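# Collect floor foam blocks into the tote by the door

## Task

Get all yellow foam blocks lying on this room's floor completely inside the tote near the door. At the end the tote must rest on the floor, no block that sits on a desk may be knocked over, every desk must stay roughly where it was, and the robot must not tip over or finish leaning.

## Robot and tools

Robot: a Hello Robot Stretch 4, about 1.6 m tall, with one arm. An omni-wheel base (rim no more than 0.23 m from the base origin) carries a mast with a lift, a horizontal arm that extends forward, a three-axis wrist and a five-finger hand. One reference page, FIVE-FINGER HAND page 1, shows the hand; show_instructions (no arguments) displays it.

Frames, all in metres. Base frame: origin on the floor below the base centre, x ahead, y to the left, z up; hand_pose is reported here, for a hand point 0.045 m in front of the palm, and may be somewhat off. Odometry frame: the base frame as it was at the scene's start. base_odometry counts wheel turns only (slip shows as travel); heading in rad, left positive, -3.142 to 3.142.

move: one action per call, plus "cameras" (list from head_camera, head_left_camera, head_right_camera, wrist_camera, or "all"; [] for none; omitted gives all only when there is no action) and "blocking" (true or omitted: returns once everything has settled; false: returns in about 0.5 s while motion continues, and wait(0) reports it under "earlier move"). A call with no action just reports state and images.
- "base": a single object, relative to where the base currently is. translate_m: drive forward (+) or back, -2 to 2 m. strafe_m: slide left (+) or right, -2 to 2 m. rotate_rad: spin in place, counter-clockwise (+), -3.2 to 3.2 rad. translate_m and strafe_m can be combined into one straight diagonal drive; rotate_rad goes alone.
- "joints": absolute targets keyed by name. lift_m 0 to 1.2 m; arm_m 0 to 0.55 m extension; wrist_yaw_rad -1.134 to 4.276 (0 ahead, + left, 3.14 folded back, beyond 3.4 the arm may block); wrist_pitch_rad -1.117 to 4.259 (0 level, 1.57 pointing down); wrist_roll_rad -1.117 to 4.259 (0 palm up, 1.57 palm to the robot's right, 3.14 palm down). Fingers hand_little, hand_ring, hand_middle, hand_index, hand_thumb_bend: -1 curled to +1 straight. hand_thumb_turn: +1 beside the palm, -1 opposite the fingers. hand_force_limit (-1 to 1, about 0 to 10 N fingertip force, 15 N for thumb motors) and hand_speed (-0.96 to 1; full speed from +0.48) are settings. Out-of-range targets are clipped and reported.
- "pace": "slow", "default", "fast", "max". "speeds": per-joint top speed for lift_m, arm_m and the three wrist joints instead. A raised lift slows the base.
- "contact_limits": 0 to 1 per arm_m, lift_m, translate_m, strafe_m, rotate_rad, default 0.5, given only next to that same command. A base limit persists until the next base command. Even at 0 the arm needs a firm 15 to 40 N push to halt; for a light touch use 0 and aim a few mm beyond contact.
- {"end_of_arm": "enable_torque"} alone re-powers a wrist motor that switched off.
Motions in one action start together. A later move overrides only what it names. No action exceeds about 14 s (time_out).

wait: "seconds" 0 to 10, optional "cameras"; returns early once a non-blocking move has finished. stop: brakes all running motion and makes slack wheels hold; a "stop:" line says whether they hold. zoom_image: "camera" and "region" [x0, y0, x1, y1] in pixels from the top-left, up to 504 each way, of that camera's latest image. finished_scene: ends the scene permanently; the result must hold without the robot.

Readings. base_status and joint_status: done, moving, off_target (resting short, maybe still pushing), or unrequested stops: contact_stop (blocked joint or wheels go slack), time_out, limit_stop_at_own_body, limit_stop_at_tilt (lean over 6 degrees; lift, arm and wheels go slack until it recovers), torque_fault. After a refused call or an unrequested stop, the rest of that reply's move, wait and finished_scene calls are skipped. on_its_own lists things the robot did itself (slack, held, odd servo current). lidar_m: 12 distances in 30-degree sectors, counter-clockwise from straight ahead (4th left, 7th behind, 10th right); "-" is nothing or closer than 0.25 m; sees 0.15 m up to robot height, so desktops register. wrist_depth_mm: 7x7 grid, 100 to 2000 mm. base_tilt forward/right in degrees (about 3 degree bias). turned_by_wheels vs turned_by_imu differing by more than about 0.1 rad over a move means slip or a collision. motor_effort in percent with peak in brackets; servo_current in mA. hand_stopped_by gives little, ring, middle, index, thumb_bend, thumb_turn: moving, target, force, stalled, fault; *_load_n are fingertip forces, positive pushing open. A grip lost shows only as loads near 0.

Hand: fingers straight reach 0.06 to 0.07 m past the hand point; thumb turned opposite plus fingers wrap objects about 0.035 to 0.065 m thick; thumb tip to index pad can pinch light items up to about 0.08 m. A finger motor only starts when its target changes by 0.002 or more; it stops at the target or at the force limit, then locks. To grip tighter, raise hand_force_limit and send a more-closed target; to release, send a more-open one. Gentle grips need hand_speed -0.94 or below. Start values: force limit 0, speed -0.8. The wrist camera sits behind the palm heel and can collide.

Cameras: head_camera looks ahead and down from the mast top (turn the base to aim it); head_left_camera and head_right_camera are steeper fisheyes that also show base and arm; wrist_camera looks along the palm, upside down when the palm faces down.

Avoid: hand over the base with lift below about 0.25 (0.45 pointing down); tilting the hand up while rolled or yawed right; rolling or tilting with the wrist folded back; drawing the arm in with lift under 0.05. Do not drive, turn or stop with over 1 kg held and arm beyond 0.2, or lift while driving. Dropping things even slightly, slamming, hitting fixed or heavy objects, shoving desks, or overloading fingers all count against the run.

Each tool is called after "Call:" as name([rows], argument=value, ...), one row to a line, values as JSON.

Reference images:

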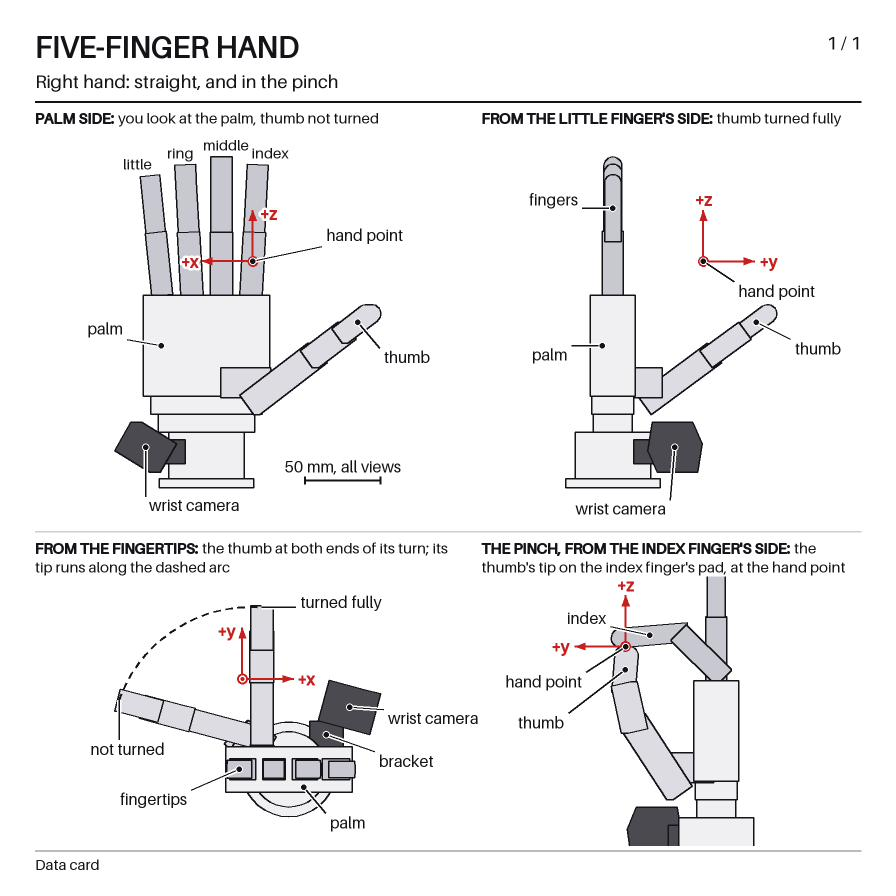

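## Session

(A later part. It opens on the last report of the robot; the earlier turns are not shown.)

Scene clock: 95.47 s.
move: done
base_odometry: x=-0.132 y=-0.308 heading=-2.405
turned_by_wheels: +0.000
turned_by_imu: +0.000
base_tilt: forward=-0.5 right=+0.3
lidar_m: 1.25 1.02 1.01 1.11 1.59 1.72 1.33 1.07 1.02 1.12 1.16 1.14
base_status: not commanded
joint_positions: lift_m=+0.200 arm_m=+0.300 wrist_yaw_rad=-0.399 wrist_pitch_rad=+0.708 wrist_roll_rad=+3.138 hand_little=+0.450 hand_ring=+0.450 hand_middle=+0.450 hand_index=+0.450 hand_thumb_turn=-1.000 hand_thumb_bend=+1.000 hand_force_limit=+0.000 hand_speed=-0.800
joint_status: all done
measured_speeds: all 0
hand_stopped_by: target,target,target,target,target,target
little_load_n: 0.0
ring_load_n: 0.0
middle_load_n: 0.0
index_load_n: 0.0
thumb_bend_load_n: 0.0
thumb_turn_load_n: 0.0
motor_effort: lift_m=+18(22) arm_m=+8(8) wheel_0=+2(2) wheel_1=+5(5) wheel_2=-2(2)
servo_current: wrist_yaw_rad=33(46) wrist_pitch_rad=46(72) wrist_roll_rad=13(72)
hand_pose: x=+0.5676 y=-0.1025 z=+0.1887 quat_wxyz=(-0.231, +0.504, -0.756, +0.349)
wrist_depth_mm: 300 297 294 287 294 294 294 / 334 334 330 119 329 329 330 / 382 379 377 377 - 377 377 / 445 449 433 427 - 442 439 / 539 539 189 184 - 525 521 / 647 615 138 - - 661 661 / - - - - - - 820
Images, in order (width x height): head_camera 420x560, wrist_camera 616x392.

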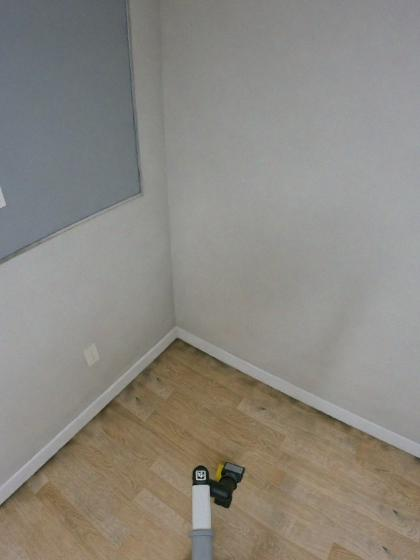

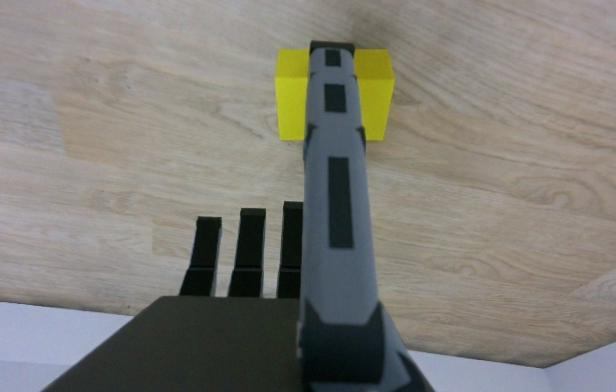

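Call:
move(base={"translate_m": 0.075, "strafe_m": -0.023}, pace="slow")

Call:
move(joints={"lift_m": 0.11}, cameras=["head_camera", "wrist_camera", "head_right_camera"])

Scene clock: 98.40 s.
move: done
base_odometry: x=-0.202 y=-0.341 heading=-2.405
turned_by_wheels: +0.000
turned_by_imu: +0.000
base_tilt: forward=-0.6 right=+0.3
lidar_m: 1.16 1.00 0.97 1.08 1.56 1.80 1.37 1.08 1.04 1.15 1.09 1.07
base_status: done
joint_positions: lift_m=+0.200 arm_m=+0.300 wrist_yaw_rad=-0.399 wrist_pitch_rad=+0.708 wrist_roll_rad=+3.138 hand_little=+0.450 hand_ring=+0.450 hand_middle=+0.450 hand_index=+0.450 hand_thumb_turn=-1.000 hand_thumb_bend=+1.000 hand_force_limit=+0.000 hand_speed=-0.800
joint_status: not commanded
measured_speeds: all 0
hand_stopped_by: target,target,target,target,target,target
little_load_n: 0.0
ring_load_n: 0.0
middle_load_n: 0.0
index_load_n: 0.0
thumb_bend_load_n: 0.0
thumb_turn_load_n: 0.0
motor_effort: lift_m=+18(18) arm_m=+8(8) wheel_0=+4(8) wheel_1=+3(8) wheel_2=-4(13)
servo_current: wrist_yaw_rad=39(46) wrist_pitch_rad=39(65) wrist_roll_rad=59(72)
hand_pose: x=+0.5676 y=-0.1025 z=+0.1887 quat_wxyz=(-0.231, +0.504, -0.756, +0.349)
wrist_depth_mm: 298 296 297 248 254 296 293 / 334 334 330 119 329 330 330 / 382 384 384 379 - 377 377 / 449 445 430 430 - 445 439 / 544 539 189 183 - 525 521 / - 609 139 - - 654 654 / - - - - - - 798
pictures: none

Scene clock: 99.77 s.
move: done
base_odometry: x=-0.202 y=-0.341 heading=-2.405
turned_by_wheels: +0.000
turned_by_imu: +0.000
base_tilt: forward=-0.7 right=+0.1
lidar_m: 1.17 1.00 0.97 1.06 1.56 1.85 1.39 1.06 1.06 1.12 1.08 1.07
base_status: not commanded
joint_positions: lift_m=+0.110 arm_m=+0.300 wrist_yaw_rad=-0.399 wrist_pitch_rad=+0.708 wrist_roll_rad=+3.138 hand_little=+0.450 hand_ring=+0.450 hand_middle=+0.450 hand_index=+0.450 hand_thumb_turn=-1.000 hand_thumb_bend=+1.000 hand_force_limit=+0.000 hand_speed=-0.800
joint_status: all done
measured_speeds: all 0
hand_stopped_by: target,target,target,target,target,target
little_load_n: 0.0
ring_load_n: 0.5
middle_load_n: 0.0
index_load_n: 0.0
thumb_bend_load_n: 0.0
thumb_turn_load_n: 0.0
motor_effort: lift_m=+18(20) arm_m=+8(8) wheel_0=+4(5) wheel_1=+3(4) wheel_2=-4(4)
servo_current: wrist_yaw_rad=33(39) wrist_pitch_rad=65(72) wrist_roll_rad=26(72)
hand_pose: x=+0.5676 y=-0.1025 z=+0.0987 quat_wxyz=(-0.231, +0.504, -0.756, +0.349)
wrist_depth_mm: 207 206 201 164 167 204 204 / 233 232 230 118 174 229 229 / 266 265 264 264 263 262 263 / 315 310 298 297 - 306 304 / 375 375 188 183 - 368 364 / 469 449 138 - - 459 459 / - - - - - 580 609
pictures: head_camera, head_right_camera, wrist_camera
Images, in order (width x height): head_camera 420x560, head_right_camera 420x672, wrist_camera 616x392.

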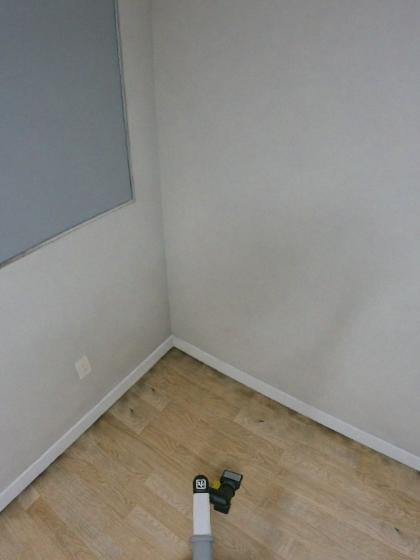

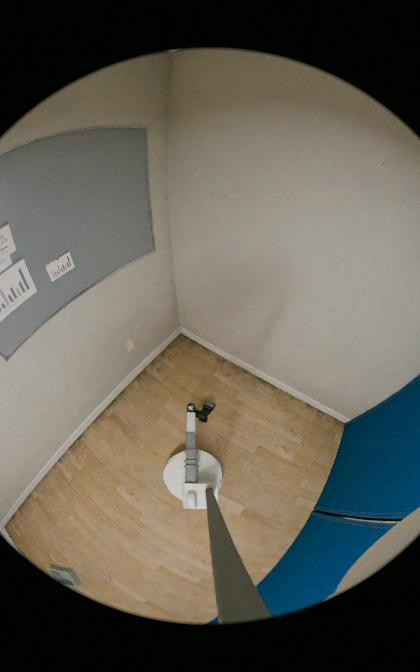

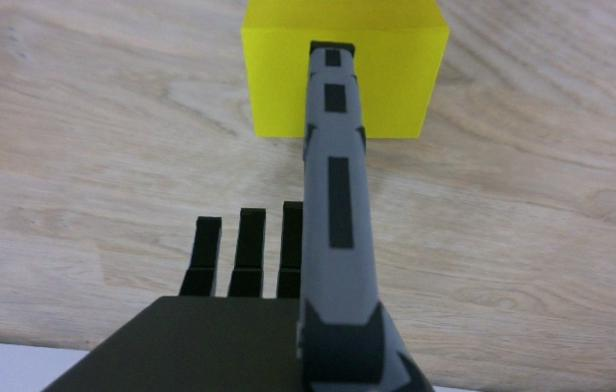

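Call:
move(joints={"lift_m": 0.042}, pace="slow", cameras=["wrist_camera"])

Call:
move(joints={"hand_force_limit": -0.5, "hand_speed": -0.8, "hand_thumb_bend": 0.5}, cameras=["wrist_camera"])

Scene clock: 101.70 s.
move: done
base_odometry: x=-0.202 y=-0.341 heading=-2.405
turned_by_wheels: +0.000
turned_by_imu: +0.001
base_tilt: forward=-0.6 right=+0.2
lidar_m: 1.17 0.98 0.97 1.08 1.60 1.84 1.40 1.09 1.05 1.15 1.09 1.08
base_status: not commanded
joint_positions: lift_m=+0.042 arm_m=+0.300 wrist_yaw_rad=-0.399 wrist_pitch_rad=+0.705 wrist_roll_rad=+3.138 hand_little=+0.450 hand_ring=+0.450 hand_middle=+0.450 hand_index=+0.450 hand_thumb_turn=-1.000 hand_thumb_bend=+1.000 hand_force_limit=+0.000 hand_speed=-0.800
joint_status: all done
measured_speeds: all 0
hand_stopped_by: target,target,target,target,target,target
little_load_n: 0.0
ring_load_n: 0.0
middle_load_n: -1.0
index_load_n: 0.0
thumb_bend_load_n: 0.0
thumb_turn_load_n: 0.0
motor_effort: lift_m=+15(23) arm_m=+8(8) wheel_0=+4(4) wheel_1=+4(4) wheel_2=-3(4)
servo_current: wrist_yaw_rad=39(46) wrist_pitch_rad=52(72) wrist_roll_rad=26(65)
hand_pose: x=+0.5681 y=-0.1027 z=+0.0312 quat_wxyz=(-0.231, +0.503, -0.756, +0.350)
wrist_depth_mm: 139 139 138 135 138 138 138 / 157 156 152 116 138 148 156 / 179 180 169 - 121 124 179 / 210 210 199 - - 209 210 / 253 254 188 179 - 252 253 / 317 304 138 - - 319 319 / 424 - - - - 404 424
Images, in order (width x height): wrist_camera 616x392.

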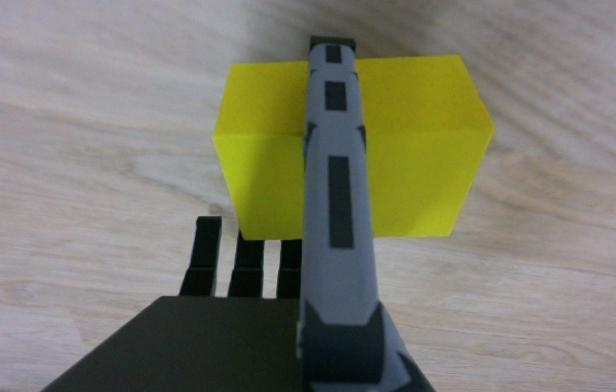

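Scene clock: 103.80 s.
move: done
base_odometry: x=-0.202 y=-0.341 heading=-2.405
turned_by_wheels: +0.000
turned_by_imu: +0.001
base_tilt: forward=-0.6 right=+0.3
lidar_m: 1.16 1.00 0.97 1.09 1.59 1.84 1.38 1.07 1.06 1.14 1.10 1.05
base_status: not commanded
joint_positions: lift_m=+0.042 arm_m=+0.300 wrist_yaw_rad=-0.399 wrist_pitch_rad=+0.705 wrist_roll_rad=+3.138 hand_little=+0.450 hand_ring=+0.450 hand_middle=+0.450 hand_index=+0.450 hand_thumb_turn=-1.000 hand_thumb_bend=+0.508 hand_force_limit=-0.500 hand_speed=-0.800
joint_status: all done
measured_speeds: all 0
hand_stopped_by: target,target,target,target,force,target
little_load_n: 0.0
ring_load_n: 1.0
middle_load_n: -1.0
index_load_n: 0.0
thumb_bend_load_n: 4.0
thumb_turn_load_n: 2.0
motor_effort: lift_m=+15(16) arm_m=+7(8) wheel_0=+4(4) wheel_1=+3(4) wheel_2=-3(4)
servo_current: wrist_yaw_rad=33(46) wrist_pitch_rad=65(65) wrist_roll_rad=46(78)
hand_pose: x=+0.5681 y=-0.1027 z=+0.0312 quat_wxyz=(-0.231, +0.503, -0.756, +0.350)
wrist_depth_mm: 139 139 138 138 138 138 138 / 156 156 156 152 155 156 156 / 179 179 168 121 146 174 178 / 210 209 199 - 140 209 209 / 253 254 182 170 - 253 252 / 317 303 139 - - 317 319 / 424 - - - - 399 427
Images, in order (width x height): wrist_camera 616x392.

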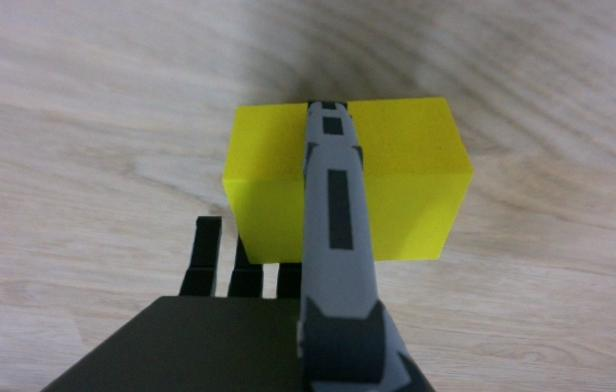

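Call:
move(joints={"hand_force_limit": -0.3, "hand_speed": -0.85, "hand_index": 0.0, "hand_middle": 0.0, "hand_ring": 0.0}, cameras=["wrist_camera"])

Scene clock: 115.10 s.
move: off_target
base_odometry: x=-0.202 y=-0.341 heading=-2.405
turned_by_wheels: +0.000
turned_by_imu: +0.001
base_tilt: forward=-0.6 right=+0.1
lidar_m: 1.19 1.00 0.97 1.05 1.59 1.86 1.38 1.08 1.04 1.15 1.08 1.04
base_status: not commanded
joint_positions: lift_m=+0.042 arm_m=+0.300 wrist_yaw_rad=-0.399 wrist_pitch_rad=+0.702 wrist_roll_rad=+3.138 hand_little=+0.450 hand_ring=+0.369 hand_middle=+0.341 hand_index=+0.299 hand_thumb_turn=-1.000 hand_thumb_bend=+0.509 hand_force_limit=-0.300 hand_speed=-0.850
joint_status: hand_ring off_target (ended at +0.369, target +0.000); hand_middle off_target (ended at +0.341, target +0.000); hand_index off_target (ended at +0.299, target +0.000); the others done
measured_speeds: all 0
hand_stopped_by: target,force,force,force,force,target
little_load_n: 0.0
ring_load_n: 2.5
middle_load_n: 3.5
index_load_n: 3.5
thumb_bend_load_n: 8.0
thumb_turn_load_n: 3.0
motor_effort: lift_m=+16(16) arm_m=+8(8) wheel_0=+4(4) wheel_1=+3(4) wheel_2=-3(4)
servo_current: wrist_yaw_rad=46(46) wrist_pitch_rad=46(65) wrist_roll_rad=33(72)
hand_pose: x=+0.5685 y=-0.1028 z=+0.0315 quat_wxyz=(-0.232, +0.503, -0.755, +0.351)
wrist_depth_mm: 140 139 138 138 138 138 139 / 156 156 156 156 153 156 156 / 180 179 169 118 140 174 179 / 211 211 198 - 141 209 210 / 255 255 182 169 - 255 253 / 320 306 138 - - 322 320 / 433 - - - - 407 433
Images, in order (width x height): wrist_camera 616x392.

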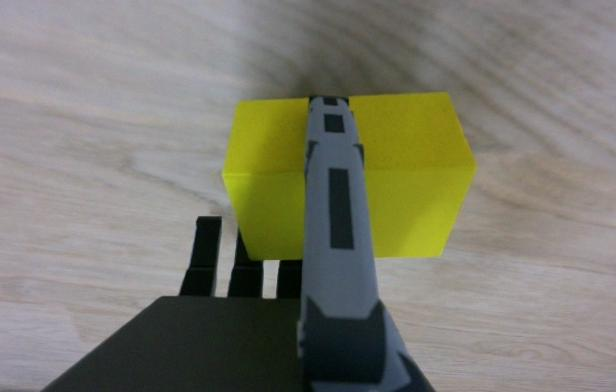

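Call:
move(joints={"lift_m": 0.1}, pace="slow", cameras=["wrist_camera"])

Call:
move(joints={"lift_m": 0.3}, cameras=["wrist_camera", "head_camera", "head_right_camera"])

Scene clock: 116.77 s.
move: done
base_odometry: x=-0.202 y=-0.341 heading=-2.405
turned_by_wheels: +0.000
turned_by_imu: +0.001
base_tilt: forward=-0.6 right=+0.1
lidar_m: 1.15 0.99 0.98 1.09 1.57 1.85 1.37 1.08 1.05 1.14 1.09 1.06
base_status: not commanded
joint_positions: lift_m=+0.100 arm_m=+0.300 wrist_yaw_rad=-0.399 wrist_pitch_rad=+0.702 wrist_roll_rad=+3.138 hand_little=+0.450 hand_ring=+0.369 hand_middle=+0.341 hand_index=+0.299 hand_thumb_turn=-1.000 hand_thumb_bend=+0.509 hand_force_limit=-0.300 hand_speed=-0.850
joint_status: all done
measured_speeds: all 0
hand_stopped_by: target,force,force,force,force,target
little_load_n: 0.0
ring_load_n: 2.0
middle_load_n: 2.5
index_load_n: 3.0
thumb_bend_load_n: 8.5
thumb_turn_load_n: 3.0
motor_effort: lift_m=+23(28) arm_m=+7(8) wheel_0=+4(5) wheel_1=+3(3) wheel_2=-3(4)
servo_current: wrist_yaw_rad=33(46) wrist_pitch_rad=72(72) wrist_roll_rad=39(65)
hand_pose: x=+0.5685 y=-0.1028 z=+0.0889 quat_wxyz=(-0.232, +0.503, -0.755, +0.351)
wrist_depth_mm: 196 195 195 195 195 195 195 / 220 220 220 213 208 220 220 / 253 252 239 118 139 245 251 / 297 294 276 - 140 294 293 / 357 355 181 169 - 355 353 / 449 427 139 - - 445 445 / 530 - - - - 569 597
Images, in order (width x height): wrist_camera 616x392.

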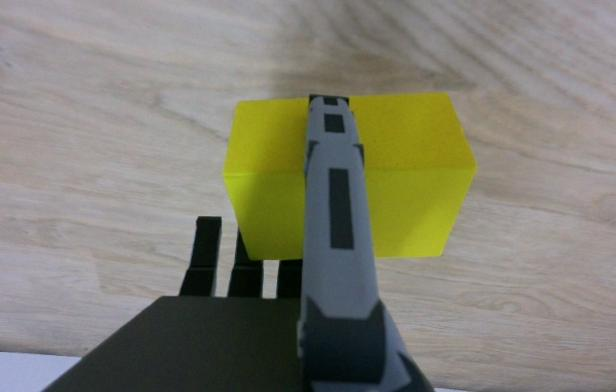

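Scene clock: 118.67 s.
move: done
base_odometry: x=-0.202 y=-0.341 heading=-2.405
turned_by_wheels: +0.000
turned_by_imu: +0.001
base_tilt: forward=-0.5 right=+0.1
lidar_m: 1.15 1.00 0.97 1.08 1.57 1.84 1.36 1.07 1.06 1.14 1.09 1.07
base_status: not commanded
joint_positions: lift_m=+0.300 arm_m=+0.300 wrist_yaw_rad=-0.399 wrist_pitch_rad=+0.702 wrist_roll_rad=+3.138 hand_little=+0.450 hand_ring=+0.369 hand_middle=+0.341 hand_index=+0.299 hand_thumb_turn=-1.000 hand_thumb_bend=+0.509 hand_force_limit=-0.300 hand_speed=-0.850
joint_status: all done
measured_speeds: all 0
hand_stopped_by: target,force,force,force,force,target
little_load_n: 0.0
ring_load_n: 2.5
middle_load_n: 3.0
index_load_n: 3.0
thumb_bend_load_n: 8.5
thumb_turn_load_n: 3.0
motor_effort: lift_m=+23(31) arm_m=+7(8) wheel_0=+4(4) wheel_1=+3(3) wheel_2=-3(4)
servo_current: wrist_yaw_rad=33(46) wrist_pitch_rad=46(72) wrist_roll_rad=59(65)
hand_pose: x=+0.5685 y=-0.1028 z=+0.2889 quat_wxyz=(-0.232, +0.503, -0.755, +0.351)
wrist_depth_mm: 397 397 394 392 397 394 399 / 449 445 442 433 424 442 445 / 517 512 484 118 140 480 512 / 585 597 554 - 140 569 597 / - 691 180 169 - 723 715 / - - 139 - - 820 842 / - - - - - - -
pictures: head_camera, head_right_camera, wrist_camera
Images, in order (width x height): head_camera 420x560, head_right_camera 420x672, wrist_camera 616x392.

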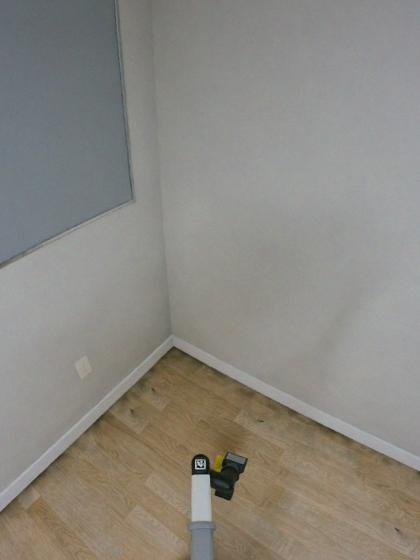

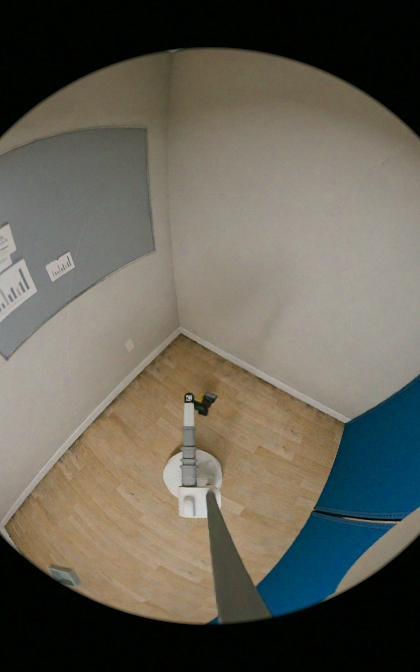

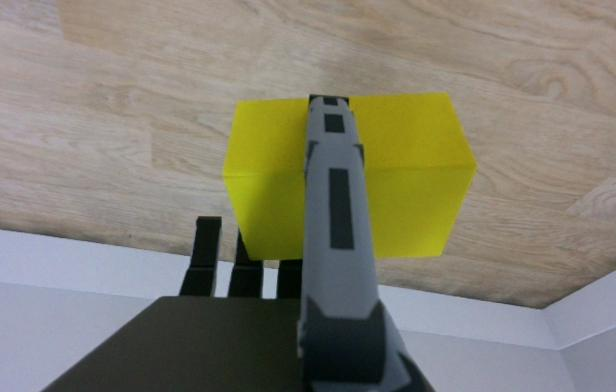

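Call:
move(joints={"arm_m": 0.1})

Call:
move(base={"rotate_rad": 2.37}, pace="slow")

Call:
move(base={"translate_m": 0.7}, cameras=["wrist_camera", "head_camera", "head_left_camera", "head_right_camera"])

Scene clock: 120.70 s.
move: done
base_odometry: x=-0.202 y=-0.341 heading=-2.405
turned_by_wheels: +0.000
turned_by_imu: +0.001
base_tilt: forward=-0.7 right=+0.1
lidar_m: 1.16 1.00 0.97 1.05 1.58 1.84 1.36 1.07 1.05 1.16 1.09 1.06
base_status: not commanded
joint_positions: lift_m=+0.300 arm_m=+0.100 wrist_yaw_rad=-0.399 wrist_pitch_rad=+0.702 wrist_roll_rad=+3.138 hand_little=+0.450 hand_ring=+0.369 hand_middle=+0.341 hand_index=+0.299 hand_thumb_turn=-1.000 hand_thumb_bend=+0.509 hand_force_limit=-0.300 hand_speed=-0.850
joint_status: all done
measured_speeds: all 0
hand_stopped_by: target,force,force,force,force,target
little_load_n: 0.0
ring_load_n: 2.5
middle_load_n: 2.5
index_load_n: 3.0
thumb_bend_load_n: 8.5
thumb_turn_load_n: 3.0
motor_effort: lift_m=+23(23) arm_m=-8(10) wheel_0=+4(4) wheel_1=+3(3) wheel_2=-3(4)
servo_current: wrist_yaw_rad=33(46) wrist_pitch_rad=46(78) wrist_roll_rad=33(65)
hand_pose: x=+0.3690 y=-0.1029 z=+0.2889 quat_wxyz=(-0.232, +0.503, -0.755, +0.351)
wrist_depth_mm: 397 394 397 397 394 394 397 / 449 445 445 433 427 445 445 / 517 508 480 118 140 484 512 / 603 597 559 - 141 569 597 / 715 723 182 170 - 723 715 / - 124 138 - - 904 878 / - - - - - - -
pictures: none

Scene clock: 124.37 s.
move: done
base_odometry: x=-0.202 y=-0.342 heading=-0.036
turned_by_wheels: +2.369
turned_by_imu: +2.379
base_tilt: forward=-0.6 right=+0.2
lidar_m: 1.75 1.83 1.18 1.05 1.07 1.20 1.05 1.08 1.08 0.96 0.99 1.23
base_status: done
joint_positions: lift_m=+0.300 arm_m=+0.100 wrist_yaw_rad=-0.399 wrist_pitch_rad=+0.702 wrist_roll_rad=+3.138 hand_little=+0.450 hand_ring=+0.369 hand_middle=+0.341 hand_index=+0.299 hand_thumb_turn=-1.000 hand_thumb_bend=+0.509 hand_force_limit=-0.300 hand_speed=-0.850
joint_status: not commanded
measured_speeds: all 0
hand_stopped_by: target,force,force,force,force,target
little_load_n: 0.0
ring_load_n: 2.0
middle_load_n: 2.5
index_load_n: 3.0
thumb_bend_load_n: 8.5
thumb_turn_load_n: 3.0
motor_effort: lift_m=+23(23) arm_m=-8(9) wheel_0=-4(8) wheel_1=-3(10) wheel_2=-4(12)
servo_current: wrist_yaw_rad=39(46) wrist_pitch_rad=52(65) wrist_roll_rad=39(85)
hand_pose: x=+0.3690 y=-0.1029 z=+0.2889 quat_wxyz=(-0.232, +0.503, -0.755, +0.351)
wrist_depth_mm: 399 399 392 397 394 397 399 / 449 449 445 433 427 445 449 / 508 512 488 118 140 484 512 / 603 597 554 - 141 569 603 / 723 732 182 169 - 723 707 / 820 866 138 - - 891 891 / - - - - - - 1182
pictures: none

Scene clock: 128.17 s.
move: done
base_odometry: x=+0.497 y=-0.366 heading=-0.035
turned_by_wheels: +0.001
turned_by_imu: +0.002
base_tilt: forward=-0.6 right=+0.2
lidar_m: 1.11 1.84 1.27 1.15 1.18 1.50 1.76 1.51 0.98 0.87 0.88 1.07
base_status: done
joint_positions: lift_m=+0.300 arm_m=+0.100 wrist_yaw_rad=-0.399 wrist_pitch_rad=+0.702 wrist_roll_rad=+3.138 hand_little=+0.450 hand_ring=+0.369 hand_middle=+0.341 hand_index=+0.299 hand_thumb_turn=-1.000 hand_thumb_bend=+0.509 hand_force_limit=-0.300 hand_speed=-0.850
joint_status: not commanded
measured_speeds: all 0
hand_stopped_by: target,force,force,force,force,target
little_load_n: 0.0
ring_load_n: 2.0
middle_load_n: 2.5
index_load_n: 3.0
thumb_bend_load_n: 8.5
thumb_turn_load_n: 3.0
motor_effort: lift_m=+22(23) arm_m=-8(9) wheel_0=+5(9) wheel_1=+3(12) wheel_2=-1(17)
servo_current: wrist_yaw_rad=33(46) wrist_pitch_rad=46(65) wrist_roll_rad=39(78)
hand_pose: x=+0.3690 y=-0.1029 z=+0.2890 quat_wxyz=(-0.232, +0.503, -0.755, +0.351)
wrist_depth_mm: 399 397 397 397 397 394 399 / 449 445 442 436 427 442 445 / 512 512 480 118 140 480 508 / 597 597 559 - 141 574 591 / 699 715 183 170 - 723 723 / - 831 138 - - 854 750 / - - - - - - 917
pictures: head_camera, head_left_camera, head_right_camera, wrist_camera
Images, in order (width x height): head_camera 420x560, head_left_camera 420x672, head_right_camera 420x672, wrist_camera 616x392.

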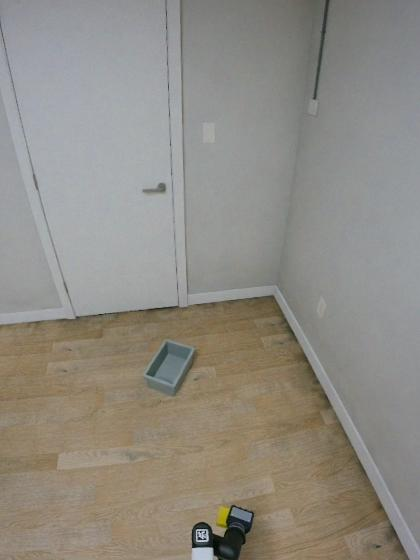

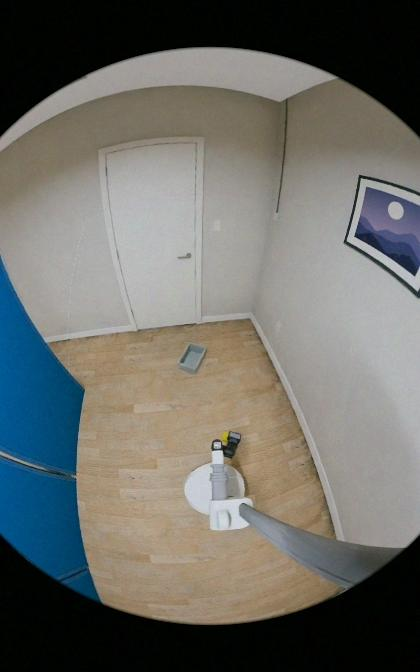

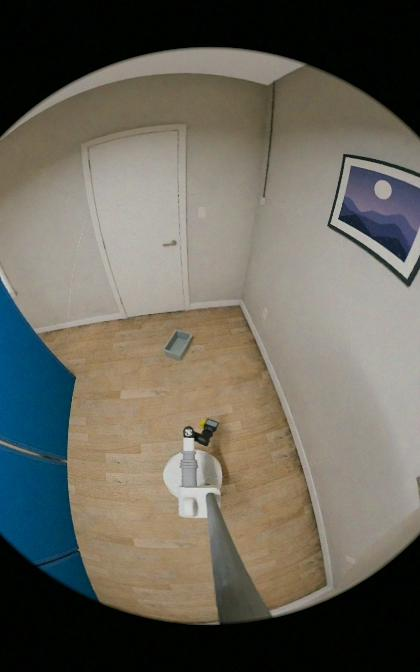

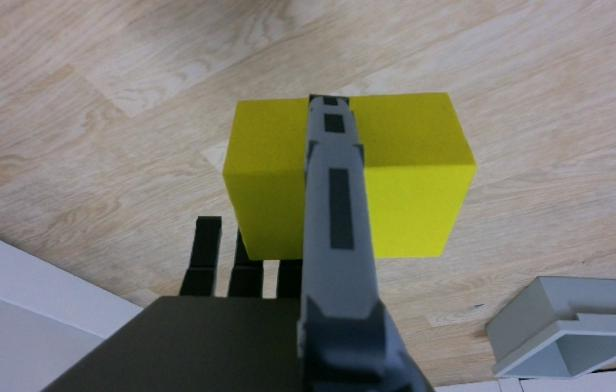

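Call:
zoom_image(camera="head_camera", region=[120, 320, 220, 420])

Scaled by 5.040 from the camera's image (finer frame: 1200x1600).

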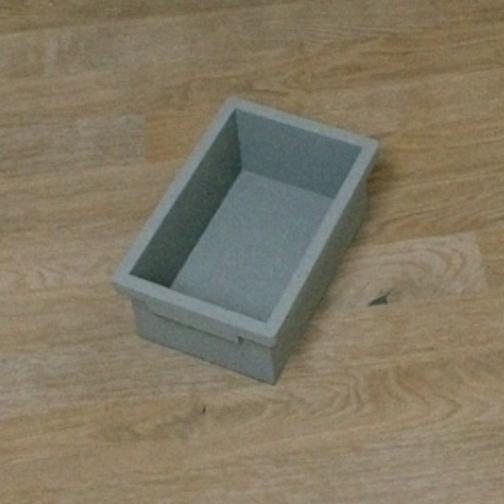

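Call:
move(base={"translate_m": 0.6, "strafe_m": 0.28}, joints={"arm_m": 0.2}, cameras=["wrist_camera", "head_camera", "head_left_camera"])

Scene clock: 133.63 s.
move: done
base_odometry: x=+1.106 y=-0.107 heading=-0.035
turned_by_wheels: +0.000
turned_by_imu: +0.003
base_tilt: forward=-0.6 right=+0.2
lidar_m: 0.51 1.22 1.53 0.96 0.97 1.25 2.39 1.83 1.17 1.03 1.05 0.62
base_status: done
joint_positions: lift_m=+0.300 arm_m=+0.200 wrist_yaw_rad=-0.399 wrist_pitch_rad=+0.702 wrist_roll_rad=+3.138 hand_little=+0.450 hand_ring=+0.369 hand_middle=+0.341 hand_index=+0.299 hand_thumb_turn=-1.000 hand_thumb_bend=+0.509 hand_force_limit=-0.300 hand_speed=-0.850
joint_status: all done
measured_speeds: all 0
hand_stopped_by: target,force,force,force,force,target
little_load_n: 0.0
ring_load_n: 2.0
middle_load_n: 3.0
index_load_n: 3.0
thumb_bend_load_n: 8.5
thumb_turn_load_n: 3.0
motor_effort: lift_m=+22(23) arm_m=+9(10) wheel_0=+2(6) wheel_1=+3(13) wheel_2=+0(16)
servo_current: wrist_yaw_rad=39(46) wrist_pitch_rad=46(65) wrist_roll_rad=52(72)
hand_pose: x=+0.4684 y=-0.1029 z=+0.2890 quat_wxyz=(-0.232, +0.503, -0.755, +0.351)
wrist_depth_mm: 397 399 397 349 345 377 397 / 445 449 449 294 157 327 442 / 517 517 488 118 140 484 512 / 609 603 559 - 141 574 597 / 715 723 181 169 - 723 723 / 866 854 138 - - - - / - - - - - - -
pictures: head_camera, head_left_camera, wrist_camera
Images, in order (width x height): head_camera 420x560, head_left_camera 420x672, wrist_camera 616x392.

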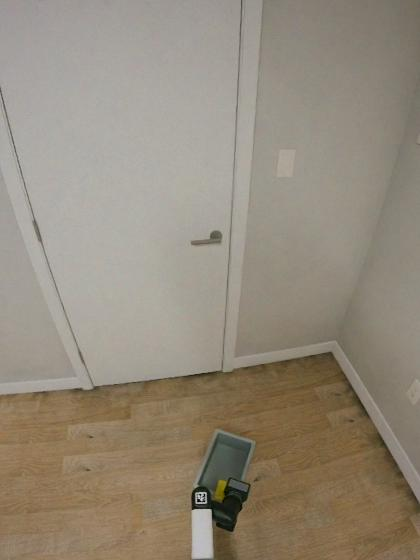

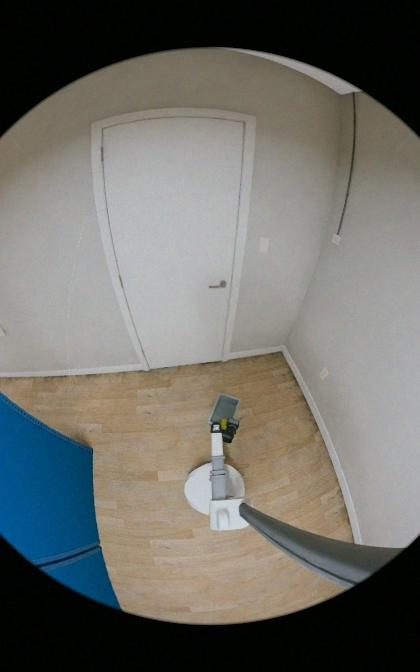

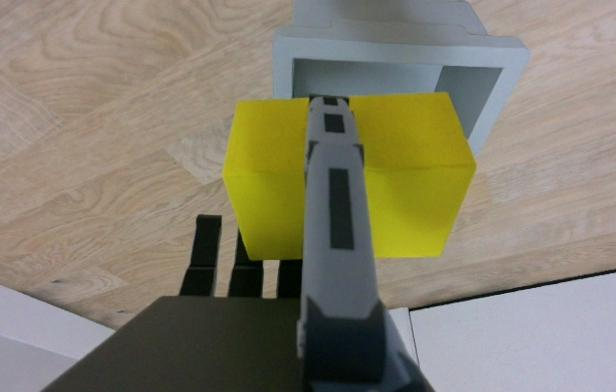

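Call:
move(base={"translate_m": 0.04, "strafe_m": 0.004}, joints={"arm_m": 0.3}, pace="slow", cameras=["wrist_camera", "head_camera", "head_left_camera"])

Scene clock: 136.97 s.
move: done
base_odometry: x=+1.146 y=-0.105 heading=-0.034
turned_by_wheels: +0.001
turned_by_imu: +0.003
base_tilt: forward=-0.7 right=+0.2
lidar_m: 0.48 1.15 1.50 0.97 0.99 1.24 2.43 1.85 1.17 1.03 1.03 0.45
base_status: done
joint_positions: lift_m=+0.300 arm_m=+0.300 wrist_yaw_rad=-0.399 wrist_pitch_rad=+0.702 wrist_roll_rad=+3.138 hand_little=+0.450 hand_ring=+0.369 hand_middle=+0.341 hand_index=+0.299 hand_thumb_turn=-1.000 hand_thumb_bend=+0.509 hand_force_limit=-0.300 hand_speed=-0.850
joint_status: all done
measured_speeds: all 0
hand_stopped_by: target,force,force,force,force,target
little_load_n: 0.0
ring_load_n: 2.0
middle_load_n: 2.0
index_load_n: 3.0
thumb_bend_load_n: 8.5
thumb_turn_load_n: 3.0
motor_effort: lift_m=+22(22) arm_m=+9(10) wheel_0=+4(7) wheel_1=+5(9) wheel_2=+0(12)
servo_current: wrist_yaw_rad=33(46) wrist_pitch_rad=33(65) wrist_roll_rad=59(72)
hand_pose: x=+0.5684 y=-0.1029 z=+0.2890 quat_wxyz=(-0.232, +0.503, -0.755, +0.351)
wrist_depth_mm: 397 397 297 - - 394 394 / 445 445 421 - 157 442 445 / 508 508 480 118 140 477 508 / 603 603 559 - 141 580 597 / 715 723 181 170 - 699 676 / 854 842 139 - - - - / - - - - - - -
pictures: head_camera, head_left_camera, wrist_camera
Images, in order (width x height): head_camera 420x560, head_left_camera 420x672, wrist_camera 616x392.

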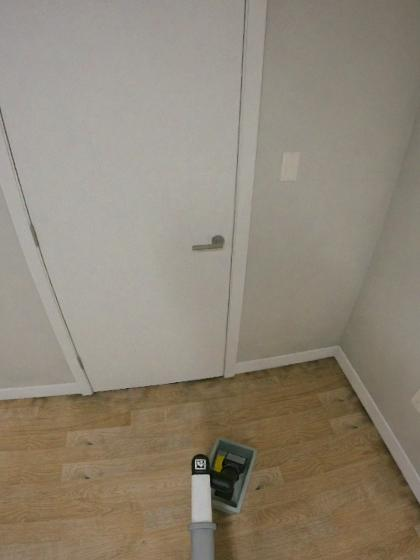

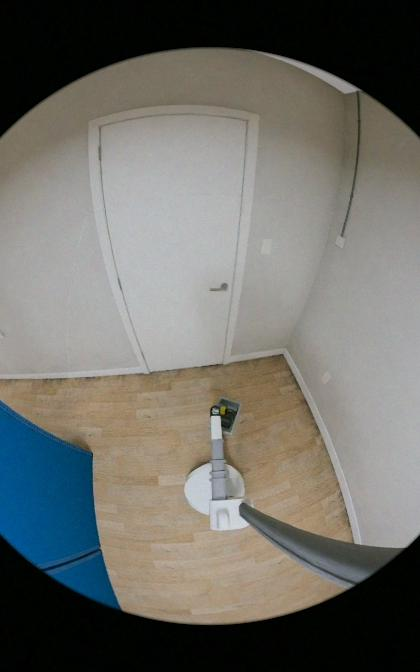

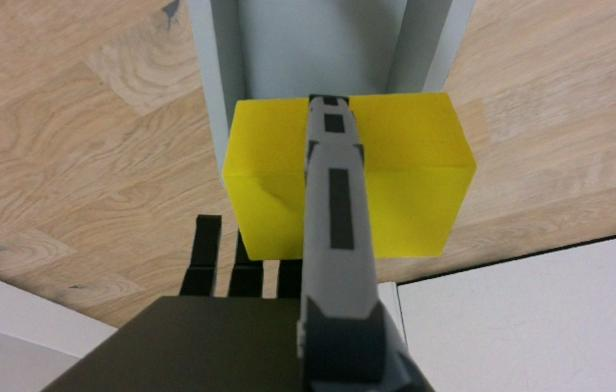

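Call:
zoom_image(camera="head_camera", region=[180, 420, 280, 520])

Scaled by 5.040 from the camera's image (finer frame: 1200x1600).

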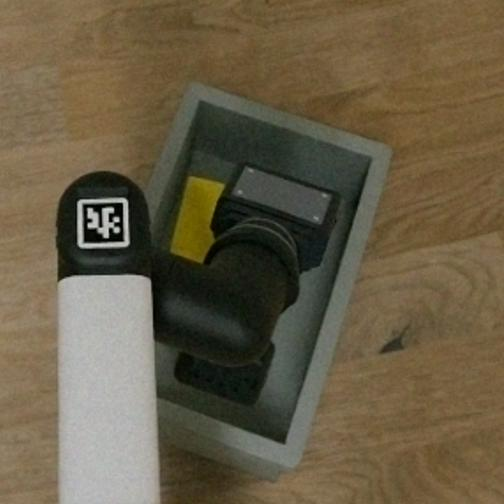

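Call:
move(base={"translate_m": 0.063, "strafe_m": -0.005}, pace="slow")

Call:
move(joints={"lift_m": 0.2}, pace="slow", cameras=["wrist_camera", "head_camera"])

Call:
zoom_image(camera="head_camera", region=[180, 430, 280, 530])

Scene clock: 141.40 s.
move: done
base_odometry: x=+1.209 y=-0.112 heading=-0.034
turned_by_wheels: +0.000
turned_by_imu: +0.001
base_tilt: forward=-0.7 right=+0.2
lidar_m: 0.40 1.10 1.37 0.99 1.01 1.27 2.49 1.80 1.17 1.02 1.01 0.42
base_status: done
joint_positions: lift_m=+0.300 arm_m=+0.300 wrist_yaw_rad=-0.399 wrist_pitch_rad=+0.702 wrist_roll_rad=+3.138 hand_little=+0.450 hand_ring=+0.369 hand_middle=+0.341 hand_index=+0.299 hand_thumb_turn=-1.000 hand_thumb_bend=+0.509 hand_force_limit=-0.300 hand_speed=-0.850
joint_status: not commanded
measured_speeds: all 0
hand_stopped_by: target,force,force,force,force,target
little_load_n: 0.0
ring_load_n: 2.5
middle_load_n: 2.5
index_load_n: 3.5
thumb_bend_load_n: 8.5
thumb_turn_load_n: 3.0
motor_effort: lift_m=+22(23) arm_m=+8(9) wheel_0=+3(8) wheel_1=+6(9) wheel_2=-4(14)
servo_current: wrist_yaw_rad=33(46) wrist_pitch_rad=26(65) wrist_roll_rad=46(72)
hand_pose: x=+0.5684 y=-0.1029 z=+0.2890 quat_wxyz=(-0.232, +0.503, -0.755, +0.351)
wrist_depth_mm: 394 397 294 - 336 397 397 / 449 449 310 - 158 445 445 / 508 512 345 118 140 480 504 / 603 591 564 - 140 574 591 / 732 715 181 170 - 683 - / 866 854 138 - - - - / - - - - - - -
pictures: none

Scene clock: 143.10 s.
move: done
base_odometry: x=+1.209 y=-0.112 heading=-0.034
turned_by_wheels: +0.000
turned_by_imu: +0.000
base_tilt: forward=-0.6 right=+0.1
lidar_m: 0.39 1.08 1.38 0.99 1.02 1.27 2.49 1.80 1.15 1.01 1.03 0.40
base_status: not commanded
joint_positions: lift_m=+0.200 arm_m=+0.300 wrist_yaw_rad=-0.399 wrist_pitch_rad=+0.702 wrist_roll_rad=+3.138 hand_little=+0.450 hand_ring=+0.369 hand_middle=+0.341 hand_index=+0.299 hand_thumb_turn=-1.000 hand_thumb_bend=+0.509 hand_force_limit=-0.300 hand_speed=-0.850
joint_status: all done
measured_speeds: all 0
hand_stopped_by: target,force,force,force,force,target
little_load_n: 0.0
ring_load_n: 2.0
middle_load_n: 2.5
index_load_n: 3.0
thumb_bend_load_n: 8.5
thumb_turn_load_n: 3.0
motor_effort: lift_m=+18(24) arm_m=+9(9) wheel_0=+3(3) wheel_1=+6(6) wheel_2=-4(4)
servo_current: wrist_yaw_rad=33(52) wrist_pitch_rad=39(59) wrist_roll_rad=52(78)
hand_pose: x=+0.5684 y=-0.1029 z=+0.1894 quat_wxyz=(-0.232, +0.503, -0.755, +0.351)
wrist_depth_mm: 297 200 - - - 187 297 / 336 239 270 - 156 218 334 / 384 370 148 118 139 359 382 / 449 452 151 - 141 445 445 / 535 539 180 170 - 539 539 / 691 647 138 - - 615 - / 798 - - - - - -
pictures: head_camera, wrist_camera
Images, in order (width x height): head_camera 420x560, wrist_camera 616x392.

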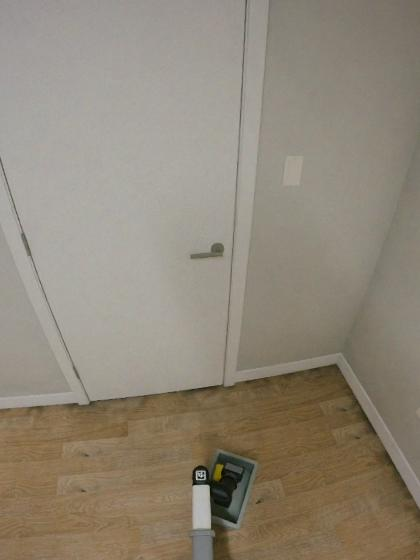

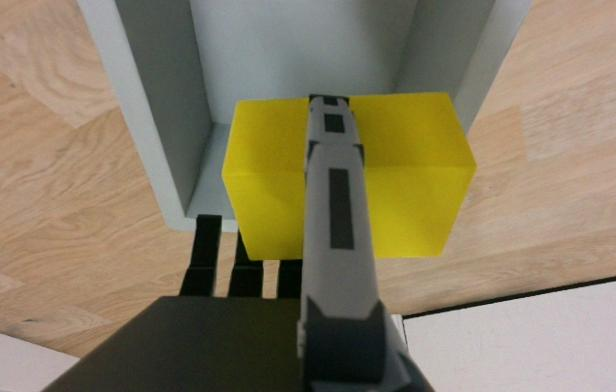

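Scaled by 5.040 from the camera's image (finer frame: 1200x1600).

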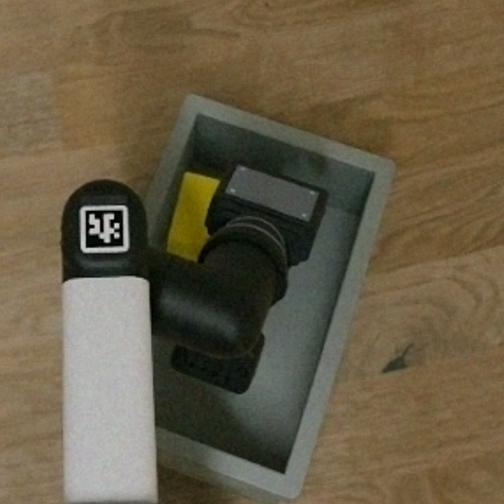

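Call:
move(joints={"lift_m": 0.11}, pace="slow", contact_limits={"lift_m": 0.2}, cameras=["wrist_camera", "head_camera"])

Call:
zoom_image(camera="head_camera", region=[180, 430, 280, 530])

Scene clock: 145.57 s.
move: done
base_odometry: x=+1.209 y=-0.112 heading=-0.034
turned_by_wheels: +0.000
turned_by_imu: +0.001
base_tilt: forward=-0.6 right=+0.2
lidar_m: 0.38 1.09 1.39 0.98 1.02 1.26 2.49 1.81 1.15 1.02 1.04 0.41
base_status: not commanded
joint_positions: lift_m=+0.110 arm_m=+0.300 wrist_yaw_rad=-0.399 wrist_pitch_rad=+0.702 wrist_roll_rad=+3.138 hand_little=+0.450 hand_ring=+0.369 hand_middle=+0.341 hand_index=+0.299 hand_thumb_turn=-1.000 hand_thumb_bend=+0.509 hand_force_limit=-0.300 hand_speed=-0.850
joint_status: all done
measured_speeds: all 0
hand_stopped_by: target,force,force,force,force,target
little_load_n: 0.0
ring_load_n: 2.0
middle_load_n: 2.5
index_load_n: 3.0
thumb_bend_load_n: 8.5
thumb_turn_load_n: 3.0
motor_effort: lift_m=+17(22) arm_m=+9(9) wheel_0=+3(3) wheel_1=+6(6) wheel_2=-4(4)
servo_current: wrist_yaw_rad=39(52) wrist_pitch_rad=52(65) wrist_roll_rad=59(72)
contact_limits: lift_m 0.2
hand_pose: x=+0.5684 y=-0.1029 z=+0.0994 quat_wxyz=(-0.232, +0.503, -0.755, +0.351)
wrist_depth_mm: 129 173 - - - 176 132 / 129 187 - - 156 175 131 / 124 189 144 118 140 151 - / 133 207 151 - 141 151 - / 377 211 177 169 - 168 384 / 473 197 126 - - 445 466 / 634 - - - - - -
pictures: head_camera, wrist_camera
Images, in order (width x height): head_camera 420x560, wrist_camera 616x392.

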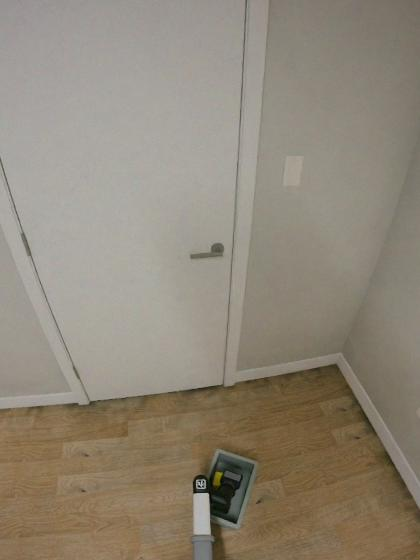

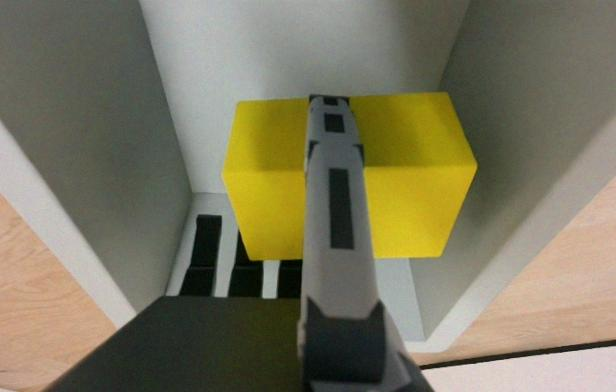

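Scaled by 5.040 from the camera's image (finer frame: 1200x1600).

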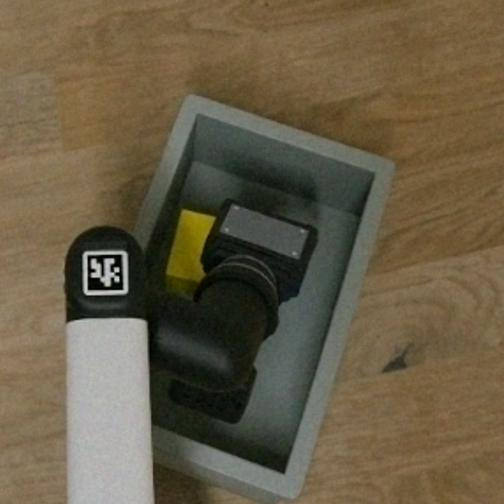

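Call:
move(base={"translate_m": -0.003, "strafe_m": -0.008}, pace="slow")

Call:
move(joints={"lift_m": 0.056}, pace="slow", contact_limits={"lift_m": 0.1}, cameras=["wrist_camera", "head_camera"])

Scene clock: 147.30 s.
move: done
base_odometry: x=+1.206 y=-0.120 heading=-0.034
turned_by_wheels: +0.000
turned_by_imu: +0.000
base_tilt: forward=-0.5 right=+0.2
lidar_m: 0.40 1.09 1.36 0.99 1.01 1.26 2.48 1.77 1.16 1.01 1.05 0.66
base_status: done
joint_positions: lift_m=+0.110 arm_m=+0.300 wrist_yaw_rad=-0.399 wrist_pitch_rad=+0.702 wrist_roll_rad=+3.138 hand_little=+0.450 hand_ring=+0.369 hand_middle=+0.341 hand_index=+0.299 hand_thumb_turn=-1.000 hand_thumb_bend=+0.509 hand_force_limit=-0.300 hand_speed=-0.850
joint_status: not commanded
measured_speeds: all 0
hand_stopped_by: target,force,force,force,force,target
little_load_n: 0.0
ring_load_n: 2.0
middle_load_n: 2.5
index_load_n: 3.0
thumb_bend_load_n: 8.5
thumb_turn_load_n: 3.0
motor_effort: lift_m=+17(18) arm_m=+9(9) wheel_0=+4(8) wheel_1=-7(7) wheel_2=+4(8)
servo_current: wrist_yaw_rad=39(46) wrist_pitch_rad=59(59) wrist_roll_rad=39(85)
contact_limits: lift_m 0.2
hand_pose: x=+0.5684 y=-0.1029 z=+0.0994 quat_wxyz=(-0.232, +0.503, -0.755, +0.351)
wrist_depth_mm: 116 155 - - - 171 144 / 116 181 - - 154 190 143 / 113 182 148 118 140 166 141 / 293 172 196 - 141 165 141 / 377 187 181 169 - 173 370 / 473 207 126 - - 211 469 / 640 - - - - - -
pictures: none

Scene clock: 148.63 s.
move: done
base_odometry: x=+1.206 y=-0.120 heading=-0.034
turned_by_wheels: +0.000
turned_by_imu: +0.000
base_tilt: forward=-0.7 right=+0.2
lidar_m: 0.60 1.10 1.41 1.00 0.99 1.25 2.49 1.79 1.13 1.00 1.04 0.65
base_status: not commanded
joint_positions: lift_m=+0.056 arm_m=+0.300 wrist_yaw_rad=-0.399 wrist_pitch_rad=+0.702 wrist_roll_rad=+3.138 hand_little=+0.450 hand_ring=+0.369 hand_middle=+0.341 hand_index=+0.299 hand_thumb_turn=-1.000 hand_thumb_bend=+0.509 hand_force_limit=-0.300 hand_speed=-0.850
joint_status: all done
measured_speeds: all 0
hand_stopped_by: target,force,force,force,force,target
little_load_n: 0.0
ring_load_n: 2.0
middle_load_n: 2.5
index_load_n: 3.0
thumb_bend_load_n: 8.5
thumb_turn_load_n: 3.0
motor_effort: lift_m=+17(24) arm_m=+9(9) wheel_0=+5(5) wheel_1=-7(7) wheel_2=+3(4)
servo_current: wrist_yaw_rad=33(46) wrist_pitch_rad=65(65) wrist_roll_rad=52(65)
contact_limits: lift_m 0.1
hand_pose: x=+0.5684 y=-0.1029 z=+0.0454 quat_wxyz=(-0.232, +0.503, -0.755, +0.351)
wrist_depth_mm: 116 - - - - - 144 / 117 147 - - 154 - 143 / 107 169 143 118 140 166 141 / 118 172 141 - 141 164 140 / 114 189 181 169 - 173 146 / 110 154 126 - - 171 - / 116 - - - - 161 138
pictures: head_camera, wrist_camera
Images, in order (width x height): head_camera 420x560, wrist_camera 616x392.

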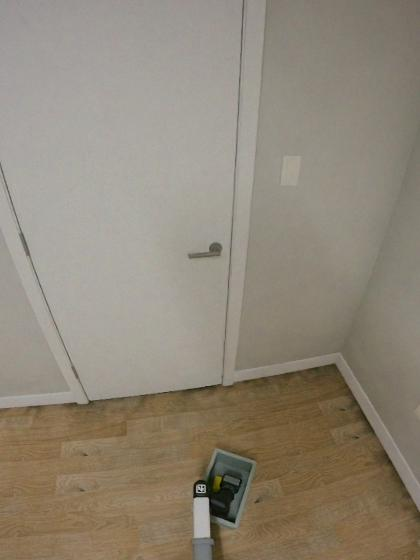

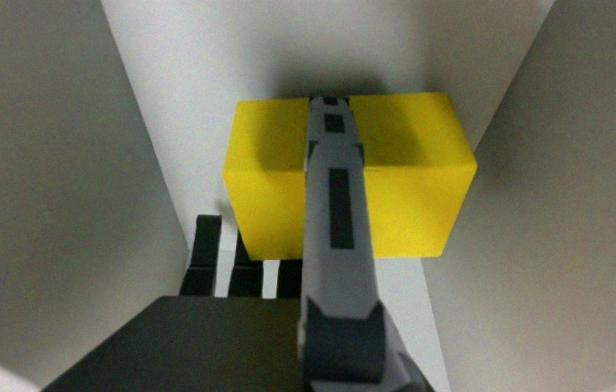

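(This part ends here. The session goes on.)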